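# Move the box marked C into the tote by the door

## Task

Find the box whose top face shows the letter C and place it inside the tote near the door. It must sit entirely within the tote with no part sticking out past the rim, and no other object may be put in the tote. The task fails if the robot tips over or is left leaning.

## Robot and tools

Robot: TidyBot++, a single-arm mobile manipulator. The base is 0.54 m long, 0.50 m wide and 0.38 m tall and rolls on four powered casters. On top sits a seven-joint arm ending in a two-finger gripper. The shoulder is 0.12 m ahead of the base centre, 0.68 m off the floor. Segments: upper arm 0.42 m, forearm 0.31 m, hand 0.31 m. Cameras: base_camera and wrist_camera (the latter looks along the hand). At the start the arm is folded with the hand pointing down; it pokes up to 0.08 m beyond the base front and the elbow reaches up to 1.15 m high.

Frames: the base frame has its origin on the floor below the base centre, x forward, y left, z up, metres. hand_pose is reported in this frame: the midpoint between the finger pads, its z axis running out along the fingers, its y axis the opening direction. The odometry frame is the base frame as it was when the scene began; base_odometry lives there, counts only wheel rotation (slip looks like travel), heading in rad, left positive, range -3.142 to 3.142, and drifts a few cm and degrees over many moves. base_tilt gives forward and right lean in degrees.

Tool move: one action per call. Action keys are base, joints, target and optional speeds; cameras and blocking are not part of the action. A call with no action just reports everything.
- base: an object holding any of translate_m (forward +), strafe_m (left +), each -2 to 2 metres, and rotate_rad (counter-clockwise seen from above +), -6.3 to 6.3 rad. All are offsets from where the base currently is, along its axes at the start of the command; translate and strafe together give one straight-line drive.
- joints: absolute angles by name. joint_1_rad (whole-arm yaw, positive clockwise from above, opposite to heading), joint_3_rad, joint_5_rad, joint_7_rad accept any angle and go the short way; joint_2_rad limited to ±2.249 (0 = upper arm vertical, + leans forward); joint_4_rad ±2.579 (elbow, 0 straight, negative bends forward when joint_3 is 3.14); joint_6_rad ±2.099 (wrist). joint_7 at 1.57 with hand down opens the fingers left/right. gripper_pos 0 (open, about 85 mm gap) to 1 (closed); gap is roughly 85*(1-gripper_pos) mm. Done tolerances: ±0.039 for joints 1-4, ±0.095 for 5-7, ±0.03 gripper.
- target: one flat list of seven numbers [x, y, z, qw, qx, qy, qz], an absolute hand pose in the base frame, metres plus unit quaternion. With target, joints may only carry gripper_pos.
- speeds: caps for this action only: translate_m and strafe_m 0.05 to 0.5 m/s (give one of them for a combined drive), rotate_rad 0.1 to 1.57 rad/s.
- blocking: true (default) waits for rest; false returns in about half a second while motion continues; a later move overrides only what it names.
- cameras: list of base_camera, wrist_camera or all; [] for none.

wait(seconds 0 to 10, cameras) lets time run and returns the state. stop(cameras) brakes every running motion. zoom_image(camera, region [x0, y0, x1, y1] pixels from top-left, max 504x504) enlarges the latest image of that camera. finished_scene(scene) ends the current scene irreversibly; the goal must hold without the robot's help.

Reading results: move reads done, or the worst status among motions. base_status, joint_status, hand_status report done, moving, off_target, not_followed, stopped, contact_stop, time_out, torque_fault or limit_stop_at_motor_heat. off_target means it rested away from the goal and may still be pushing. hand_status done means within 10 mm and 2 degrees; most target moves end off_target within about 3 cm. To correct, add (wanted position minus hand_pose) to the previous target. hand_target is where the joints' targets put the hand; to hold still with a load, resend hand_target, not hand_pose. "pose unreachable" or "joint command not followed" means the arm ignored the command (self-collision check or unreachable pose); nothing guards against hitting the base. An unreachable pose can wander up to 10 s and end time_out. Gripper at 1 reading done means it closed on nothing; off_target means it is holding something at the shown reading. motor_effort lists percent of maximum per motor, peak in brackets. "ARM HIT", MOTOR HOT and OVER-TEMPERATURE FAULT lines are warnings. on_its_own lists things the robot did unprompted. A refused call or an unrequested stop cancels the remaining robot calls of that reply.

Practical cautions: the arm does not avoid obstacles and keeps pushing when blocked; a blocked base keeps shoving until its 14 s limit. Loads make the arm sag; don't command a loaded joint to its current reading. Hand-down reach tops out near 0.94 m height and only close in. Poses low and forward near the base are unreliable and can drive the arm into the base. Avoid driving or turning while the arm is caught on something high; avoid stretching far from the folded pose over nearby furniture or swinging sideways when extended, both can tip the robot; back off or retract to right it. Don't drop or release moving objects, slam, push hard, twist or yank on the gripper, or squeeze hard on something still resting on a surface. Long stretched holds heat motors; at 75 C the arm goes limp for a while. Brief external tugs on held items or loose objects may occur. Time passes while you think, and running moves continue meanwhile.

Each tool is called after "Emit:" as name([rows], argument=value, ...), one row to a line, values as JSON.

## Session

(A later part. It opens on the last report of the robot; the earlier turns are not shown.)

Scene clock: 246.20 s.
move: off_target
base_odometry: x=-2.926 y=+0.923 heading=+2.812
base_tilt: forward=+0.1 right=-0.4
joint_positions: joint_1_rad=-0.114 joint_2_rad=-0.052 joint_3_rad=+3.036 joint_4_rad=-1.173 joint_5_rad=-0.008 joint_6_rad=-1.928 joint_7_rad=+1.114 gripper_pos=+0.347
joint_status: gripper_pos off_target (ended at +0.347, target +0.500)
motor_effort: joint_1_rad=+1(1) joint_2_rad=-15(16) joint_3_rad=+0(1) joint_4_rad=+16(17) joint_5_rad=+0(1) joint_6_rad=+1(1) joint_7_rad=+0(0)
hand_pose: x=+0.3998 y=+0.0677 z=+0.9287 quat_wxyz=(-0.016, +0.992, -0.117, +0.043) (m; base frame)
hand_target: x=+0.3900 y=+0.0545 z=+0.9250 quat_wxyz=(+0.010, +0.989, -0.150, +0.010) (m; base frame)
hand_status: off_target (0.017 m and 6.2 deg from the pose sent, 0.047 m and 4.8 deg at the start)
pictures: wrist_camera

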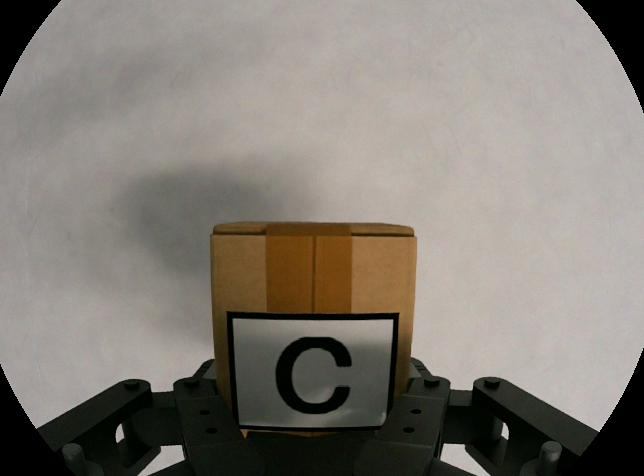

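Emit:
move(base={"translate_m": -0.7}, joints={"gripper_pos": 0.7}, cameras=["wrist_camera"])

Emit:
move(base={"rotate_rad": 3.14})

Scene clock: 258.83 s.
move: off_target
base_status: done
joint_status: gripper_pos off_target (ended at +0.347, target +0.700)
motor_effort: joint_1_rad=+1(1) joint_2_rad=-16(19) joint_3_rad=+0(1) joint_4_rad=+15(16) joint_5_rad=-1(1) joint_6_rad=+1(2) joint_7_rad=+0(1)
pictures: wrist_camera

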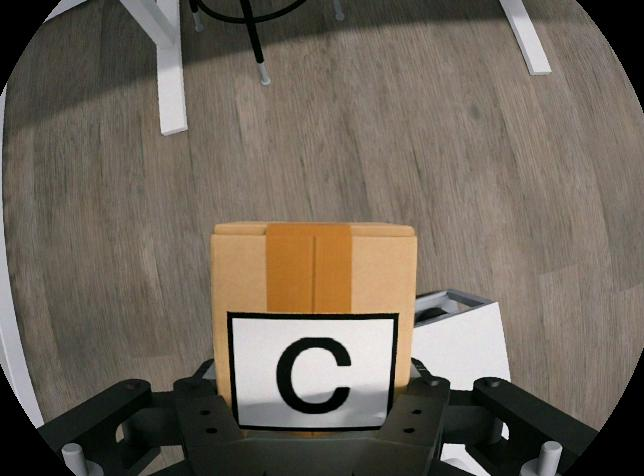

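Scene clock: 262.13 s.
move: done
base_odometry: x=-2.264 y=+0.697 heading=-0.331
base_tilt: forward=+0.1 right=-0.5
base_status: done
joint_positions: joint_1_rad=-0.114 joint_2_rad=-0.036 joint_3_rad=+3.036 joint_4_rad=-1.172 joint_5_rad=-0.007 joint_6_rad=-1.929 joint_7_rad=+1.114 gripper_pos=+0.347
motor_effort: joint_1_rad=+0(3) joint_2_rad=-16(19) joint_3_rad=+0(3) joint_4_rad=+16(16) joint_5_rad=-1(2) joint_6_rad=+1(1) joint_7_rad=+0(1)
hand_pose: x=+0.4039 y=+0.0678 z=+0.9241 quat_wxyz=(-0.014, +0.992, -0.117, +0.036) (m; base frame)
pictures: base_camera, wrist_camera

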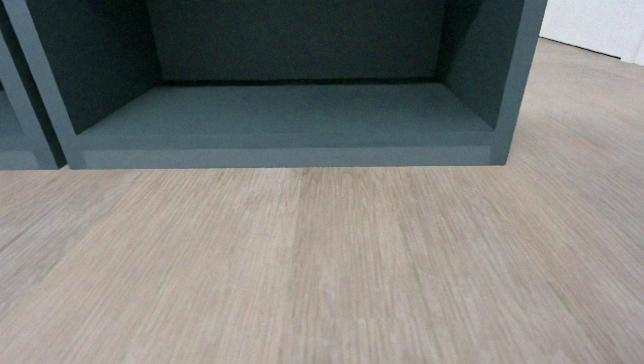

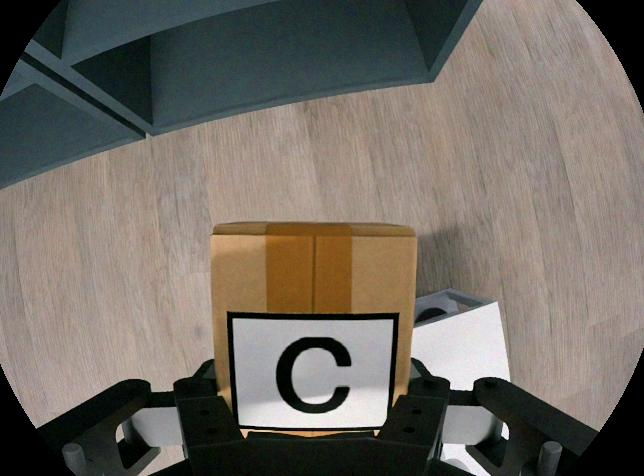

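Emit:
move(base={"strafe_m": -1.0}, cameras=[])

Emit:
move(base={"translate_m": 1.4})

Scene clock: 268.70 s.
move: done
base_status: done
motor_effort: joint_1_rad=+1(3) joint_2_rad=-16(17) joint_3_rad=+0(2) joint_4_rad=+16(16) joint_5_rad=+0(1) joint_6_rad=+1(1) joint_7_rad=+0(0)
pictures: none

Scene clock: 272.70 s.
move: done
base_odometry: x=-1.265 y=-0.703 heading=-0.331
base_tilt: forward=+0.1 right=-0.4
base_status: done
joint_positions: joint_1_rad=-0.114 joint_2_rad=-0.032 joint_3_rad=+3.036 joint_4_rad=-1.172 joint_5_rad=-0.006 joint_6_rad=-1.929 joint_7_rad=+1.114 gripper_pos=+0.347
motor_effort: joint_1_rad=+1(1) joint_2_rad=-16(19) joint_3_rad=-1(1) joint_4_rad=+16(16) joint_5_rad=+0(1) joint_6_rad=+1(2) joint_7_rad=+0(1)
hand_pose: x=+0.4047 y=+0.0677 z=+0.9232 quat_wxyz=(-0.013, +0.992, -0.117, +0.034) (m; base frame)
pictures: base_camera, wrist_camera

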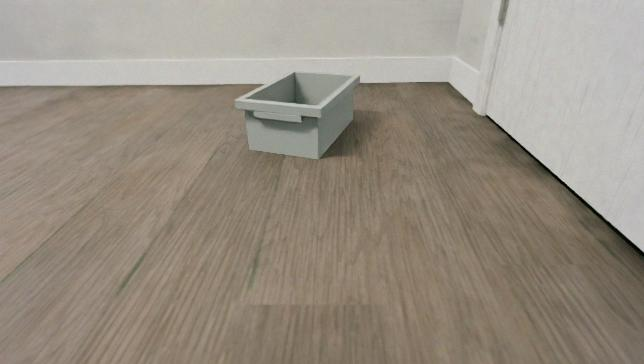

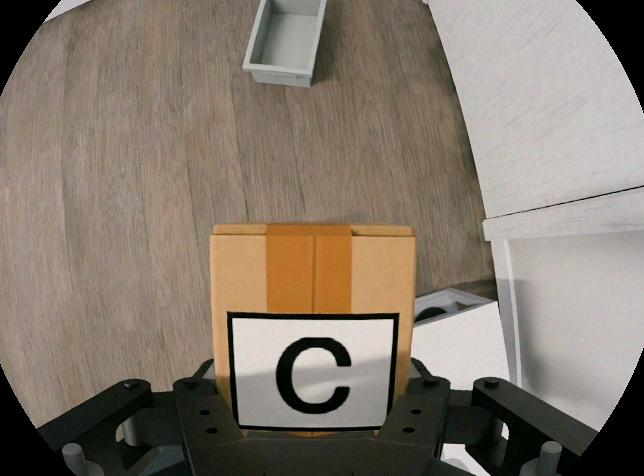

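Emit:
move(base={"translate_m": 0.36})

Scene clock: 290.33 s.
move: done
base_odometry: x=-0.924 y=-0.820 heading=-0.331
base_tilt: forward=+0.1 right=-0.4
base_status: done
joint_positions: joint_1_rad=-0.114 joint_2_rad=-0.024 joint_3_rad=+3.036 joint_4_rad=-1.171 joint_5_rad=-0.006 joint_6_rad=-1.929 joint_7_rad=+1.114 gripper_pos=+0.347
motor_effort: joint_1_rad=+1(2) joint_2_rad=-16(20) joint_3_rad=+0(2) joint_4_rad=+16(16) joint_5_rad=+0(1) joint_6_rad=+1(1) joint_7_rad=+0(0)
hand_pose: x=+0.4064 y=+0.0679 z=+0.9210 quat_wxyz=(-0.012, +0.993, -0.117, +0.030) (m; base frame)
pictures: base_camera, wrist_camera

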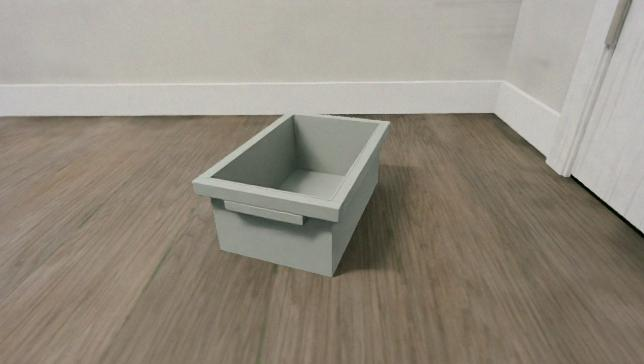

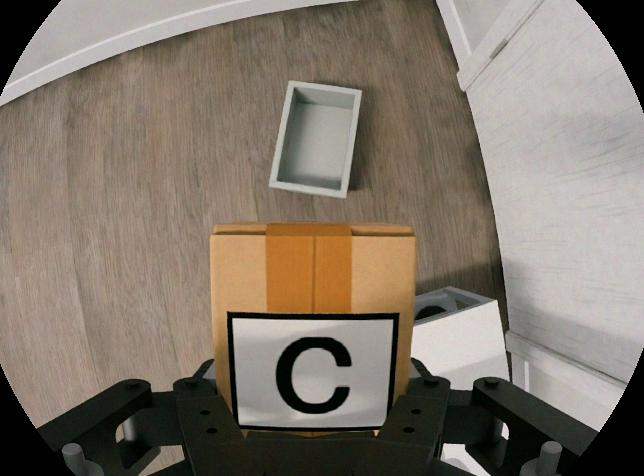

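Emit:
move(base={"translate_m": 0.14}, joints={"joint_1_rad": -0.08, "joint_2_rad": 0.5, "joint_3_rad": 3.14, "joint_4_rad": -1.45, "joint_5_rad": 0.0, "joint_6_rad": -1.2, "joint_7_rad": 1.9}, cameras=["wrist_camera"])

Emit:
move(joints={"joint_1_rad": -0.034, "joint_2_rad": 1.136, "joint_3_rad": 3.14, "joint_4_rad": -1.717, "joint_5_rad": 0.0, "joint_6_rad": -0.288, "joint_7_rad": 2.716})

Scene clock: 327.43 s.
move: done
base_status: done
joint_status: all done
motor_effort: joint_1_rad=+0(2) joint_2_rad=-35(40) joint_3_rad=-1(3) joint_4_rad=+15(18) joint_5_rad=-1(2) joint_6_rad=-1(3) joint_7_rad=+0(1)
pictures: wrist_camera

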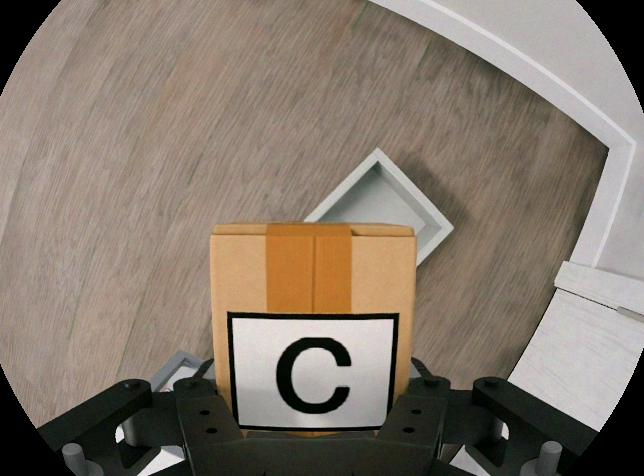

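Scene clock: 329.70 s.
move: done
base_odometry: x=-0.791 y=-0.866 heading=-0.331
base_tilt: forward=+0.1 right=-0.4
joint_positions: joint_1_rad=-0.058 joint_2_rad=+1.111 joint_3_rad=+3.121 joint_4_rad=-1.702 joint_5_rad=-0.006 joint_6_rad=-0.372 joint_7_rad=+2.662 gripper_pos=+0.347
joint_status: all done
motor_effort: joint_1_rad=+0(2) joint_2_rad=-41(46) joint_3_rad=-2(3) joint_4_rad=+5(16) joint_5_rad=-1(1) joint_6_rad=-1(1) joint_7_rad=+0(1)
hand_pose: x=+0.5823 y=+0.0411 z=+0.2606 quat_wxyz=(-0.020, +0.838, +0.545, -0.014) (m; base frame)
pictures: base_camera, wrist_camera

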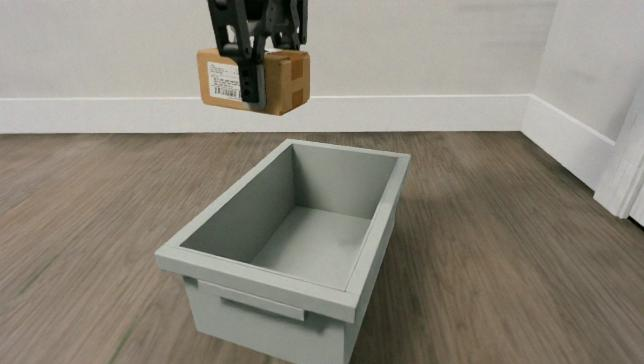

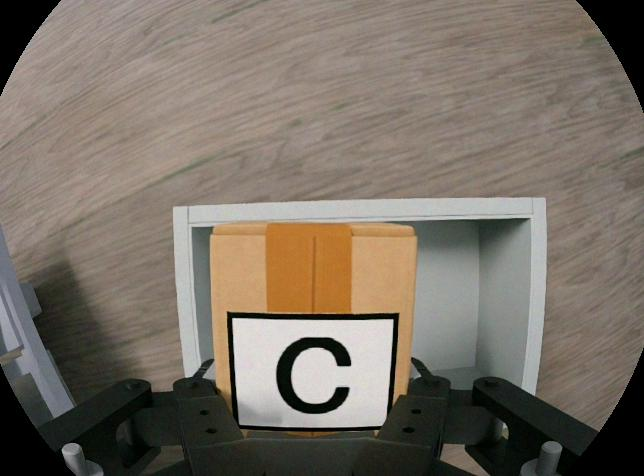

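Emit:
move(joints={"joint_1_rad": 0.015, "joint_2_rad": 1.385, "joint_3_rad": 3.14, "joint_4_rad": -1.536, "joint_5_rad": 0.0, "joint_6_rad": -0.2, "joint_7_rad": 2.8})

Scene clock: 338.67 s.
move: done
base_odometry: x=-0.791 y=-0.866 heading=-0.331
base_tilt: forward=+0.1 right=-0.5
joint_positions: joint_1_rad=-0.006 joint_2_rad=+1.367 joint_3_rad=+3.123 joint_4_rad=-1.552 joint_5_rad=-0.006 joint_6_rad=-0.282 joint_7_rad=+2.747 gripper_pos=+0.347
joint_status: all done
motor_effort: joint_1_rad=+0(2) joint_2_rad=-43(46) joint_3_rad=-2(3) joint_4_rad=+3(6) joint_5_rad=-1(1) joint_6_rad=-1(2) joint_7_rad=+0(1)
hand_pose: x=+0.5818 y=+0.0162 z=+0.1502 quat_wxyz=(-0.025, +0.830, +0.556, -0.019) (m; base frame)
pictures: base_camera, wrist_camera

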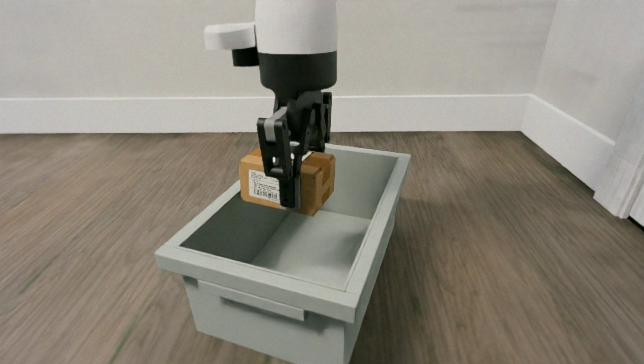

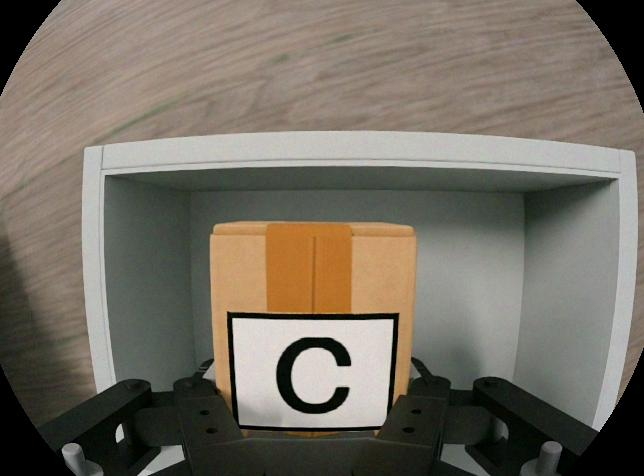

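Emit:
move(joints={"joint_1_rad": 0.03, "joint_2_rad": 1.595, "joint_3_rad": 3.14, "joint_4_rad": -1.284, "joint_5_rad": 0.0, "joint_6_rad": -0.19, "joint_7_rad": 2.8})

Scene clock: 347.33 s.
move: done
base_odometry: x=-0.791 y=-0.866 heading=-0.331
base_tilt: forward=+0.1 right=-0.5
joint_positions: joint_1_rad=+0.009 joint_2_rad=+1.574 joint_3_rad=+3.134 joint_4_rad=-1.300 joint_5_rad=-0.006 joint_6_rad=-0.260 joint_7_rad=+2.748 gripper_pos=+0.347
joint_status: all done
motor_effort: joint_1_rad=+0(1) joint_2_rad=-45(48) joint_3_rad=-1(3) joint_4_rad=+4(5) joint_5_rad=-1(1) joint_6_rad=+0(1) joint_7_rad=+0(1)
hand_pose: x=+0.6250 y=+0.0019 z=+0.0659 quat_wxyz=(-0.002, +0.836, +0.549, +0.006) (m; base frame)
pictures: base_camera, wrist_camera

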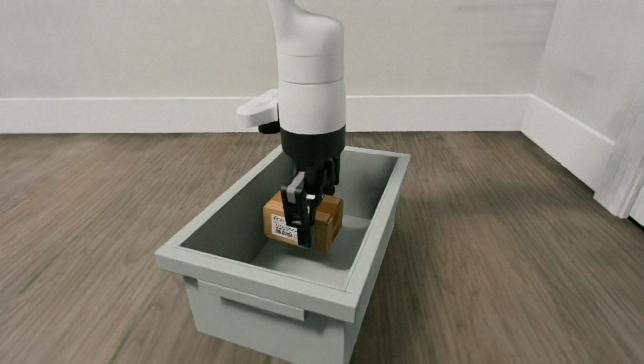

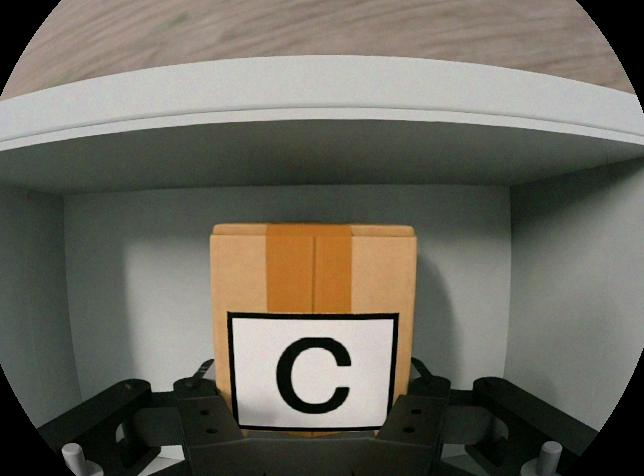

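Emit:
move(joints={"joint_2_rad": 1.64, "joint_4_rad": -1.239}, cameras=["base_camera"])

Emit:
zoom_image(camera="base_camera", region=[160, 130, 420, 364])

Scene clock: 353.23 s.
move: done
base_odometry: x=-0.791 y=-0.866 heading=-0.331
base_tilt: forward=+0.1 right=-0.4
joint_positions: joint_1_rad=+0.009 joint_2_rad=+1.612 joint_3_rad=+3.134 joint_4_rad=-1.249 joint_5_rad=-0.006 joint_6_rad=-0.260 joint_7_rad=+2.748 gripper_pos=+0.347
joint_status: all done
motor_effort: joint_1_rad=+0(1) joint_2_rad=-45(47) joint_3_rad=-1(2) joint_4_rad=+5(5) joint_5_rad=+0(1) joint_6_rad=+0(0) joint_7_rad=+0(1)
hand_pose: x=+0.6330 y=+0.0018 z=+0.0513 quat_wxyz=(+0.002, +0.836, +0.549, +0.011) (m; base frame)
pictures: base_camera

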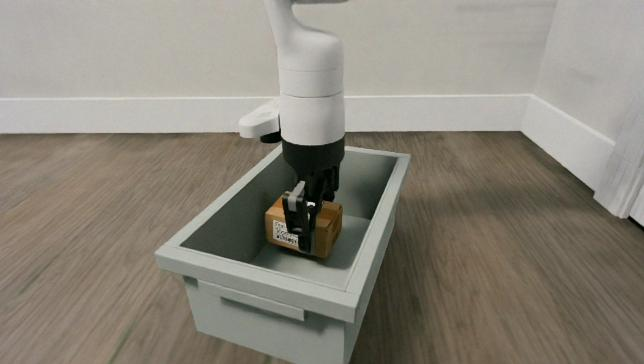

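Scaled by 1.938.

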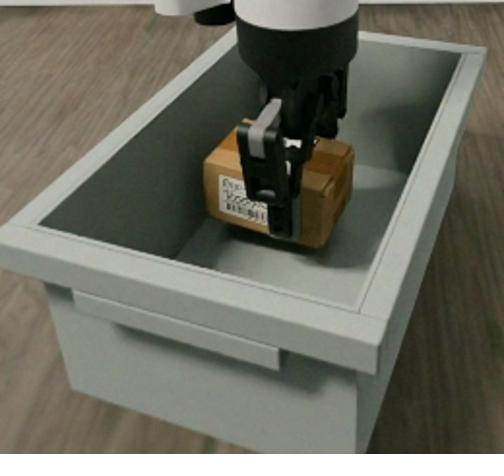

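Emit:
move(joints={"joint_2_rad": 1.668, "joint_4_rad": -1.218}, cameras=[])

Emit:
move(joints={"joint_2_rad": 1.69, "joint_4_rad": -1.20}, cameras=["base_camera"])

Emit:
zoom_image(camera="base_camera", region=[160, 130, 420, 364])

Scene clock: 357.00 s.
move: done
joint_status: all done
motor_effort: joint_1_rad=+0(1) joint_2_rad=-45(46) joint_3_rad=-2(2) joint_4_rad=+4(5) joint_5_rad=+0(1) joint_6_rad=+0(0) joint_7_rad=+1(1)
pictures: none

Scene clock: 357.67 s.
move: done
base_odometry: x=-0.791 y=-0.866 heading=-0.331
base_tilt: forward=+0.1 right=-0.4
joint_positions: joint_1_rad=+0.009 joint_2_rad=+1.661 joint_3_rad=+3.134 joint_4_rad=-1.211 joint_5_rad=-0.006 joint_6_rad=-0.260 joint_7_rad=+2.748 gripper_pos=+0.347
joint_status: all done
motor_effort: joint_1_rad=+1(1) joint_2_rad=-45(46) joint_3_rad=-1(2) joint_4_rad=+4(5) joint_5_rad=-1(1) joint_6_rad=+0(0) joint_7_rad=+0(0)
hand_pose: x=+0.6252 y=+0.0019 z=+0.0297 quat_wxyz=(-0.001, +0.836, +0.549, +0.007) (m; base frame)
pictures: base_camera

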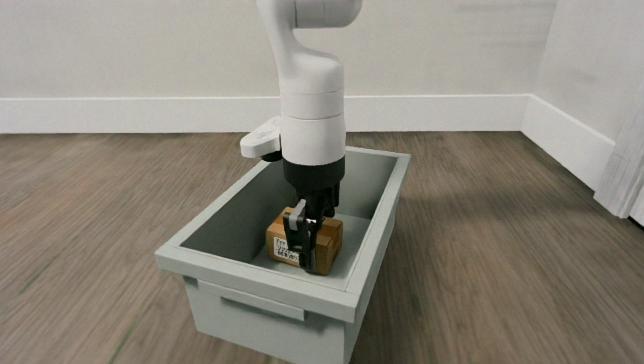

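Scaled by 1.938.

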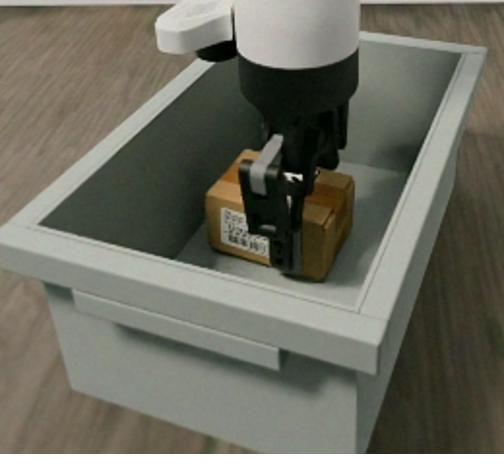

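Emit:
move(joints={"joint_2_rad": 1.698, "joint_4_rad": -1.192}, cameras=[])

Emit:
move(joints={"gripper_pos": 0.2})

Scene clock: 359.77 s.
move: done
joint_status: all done
motor_effort: joint_1_rad=+0(1) joint_2_rad=-41(45) joint_3_rad=-2(2) joint_4_rad=+6(6) joint_5_rad=+0(1) joint_6_rad=+1(2) joint_7_rad=+0(0)
pictures: none

Scene clock: 360.60 s.
move: done
base_odometry: x=-0.792 y=-0.866 heading=-0.331
base_tilt: forward=+0.1 right=-0.4
joint_positions: joint_1_rad=+0.009 joint_2_rad=+1.669 joint_3_rad=+3.134 joint_4_rad=-1.204 joint_5_rad=-0.006 joint_6_rad=-0.259 joint_7_rad=+2.748 gripper_pos=+0.200
joint_status: all done
motor_effort: joint_1_rad=+1(1) joint_2_rad=-44(45) joint_3_rad=-2(2) joint_4_rad=+4(5) joint_5_rad=+0(1) joint_6_rad=+0(2) joint_7_rad=+0(1)
hand_pose: x=+0.6248 y=+0.0018 z=+0.0266 quat_wxyz=(-0.001, +0.836, +0.549, +0.007) (m; base frame)
pictures: base_camera, wrist_camera

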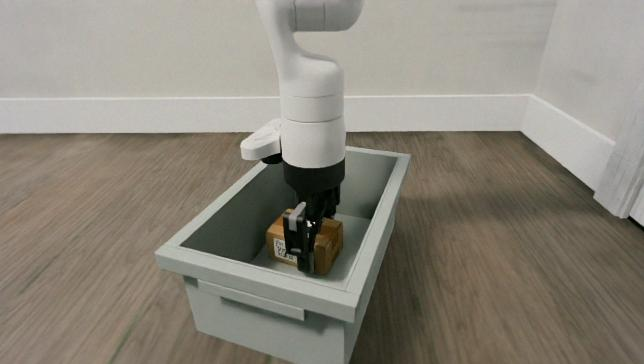

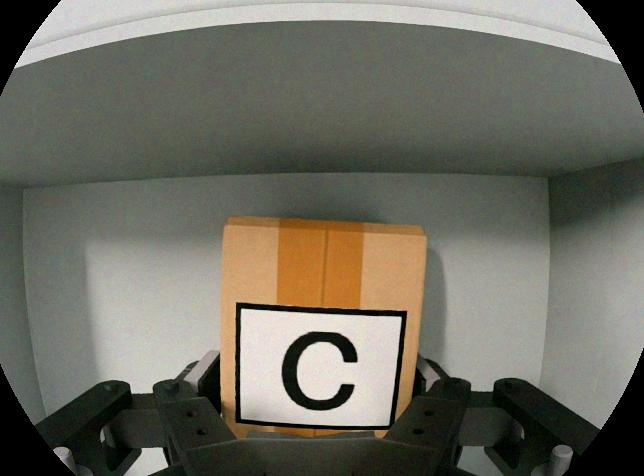

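Emit:
move(joints={"gripper_pos": 0.12}, cameras=[])

Emit:
move(joints={"joint_2_rad": 1.595, "joint_4_rad": -1.284}, cameras=[])

Emit:
move(joints={"joint_2_rad": 1.2, "joint_4_rad": -1.65})

Scene clock: 363.30 s.
move: done
joint_status: all done
motor_effort: joint_1_rad=+0(1) joint_2_rad=-44(44) joint_3_rad=-2(2) joint_4_rad=+4(4) joint_5_rad=+0(1) joint_6_rad=+0(0) joint_7_rad=+0(0)
pictures: none

Scene clock: 364.30 s.
move: done
joint_status: all done
motor_effort: joint_1_rad=+0(1) joint_2_rad=-44(46) joint_3_rad=-2(2) joint_4_rad=+4(5) joint_5_rad=+0(1) joint_6_rad=+0(1) joint_7_rad=+0(1)
pictures: none

Scene clock: 365.90 s.
move: done
base_odometry: x=-0.792 y=-0.866 heading=-0.331
base_tilt: forward=+0.1 right=-0.5
joint_positions: joint_1_rad=+0.009 joint_2_rad=+1.204 joint_3_rad=+3.134 joint_4_rad=-1.634 joint_5_rad=-0.006 joint_6_rad=-0.259 joint_7_rad=+2.748 gripper_pos=+0.120
joint_status: all done
motor_effort: joint_1_rad=+0(1) joint_2_rad=-43(47) joint_3_rad=-2(2) joint_4_rad=+5(6) joint_5_rad=+0(1) joint_6_rad=+0(1) joint_7_rad=+0(0)
hand_pose: x=+0.6199 y=+0.0019 z=+0.2220 quat_wxyz=(+0.009, +0.835, +0.550, +0.021) (m; base frame)
pictures: base_camera, wrist_camera

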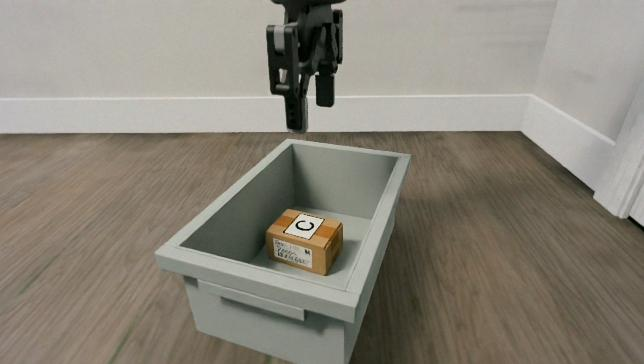

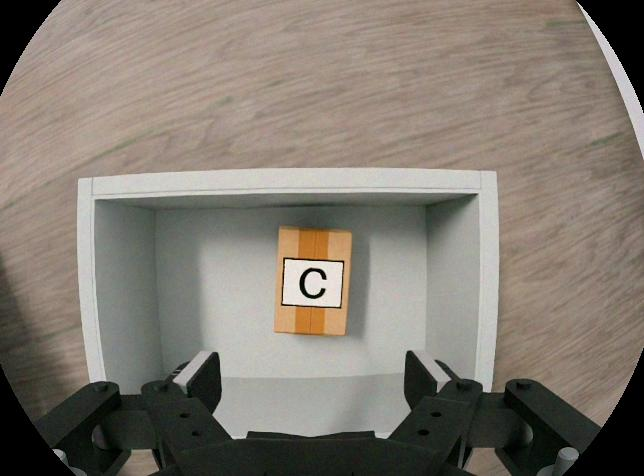

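Great, done. Finishing practice.

Emit:
finished_scene(scene=1)

The scene is finished: the task was done.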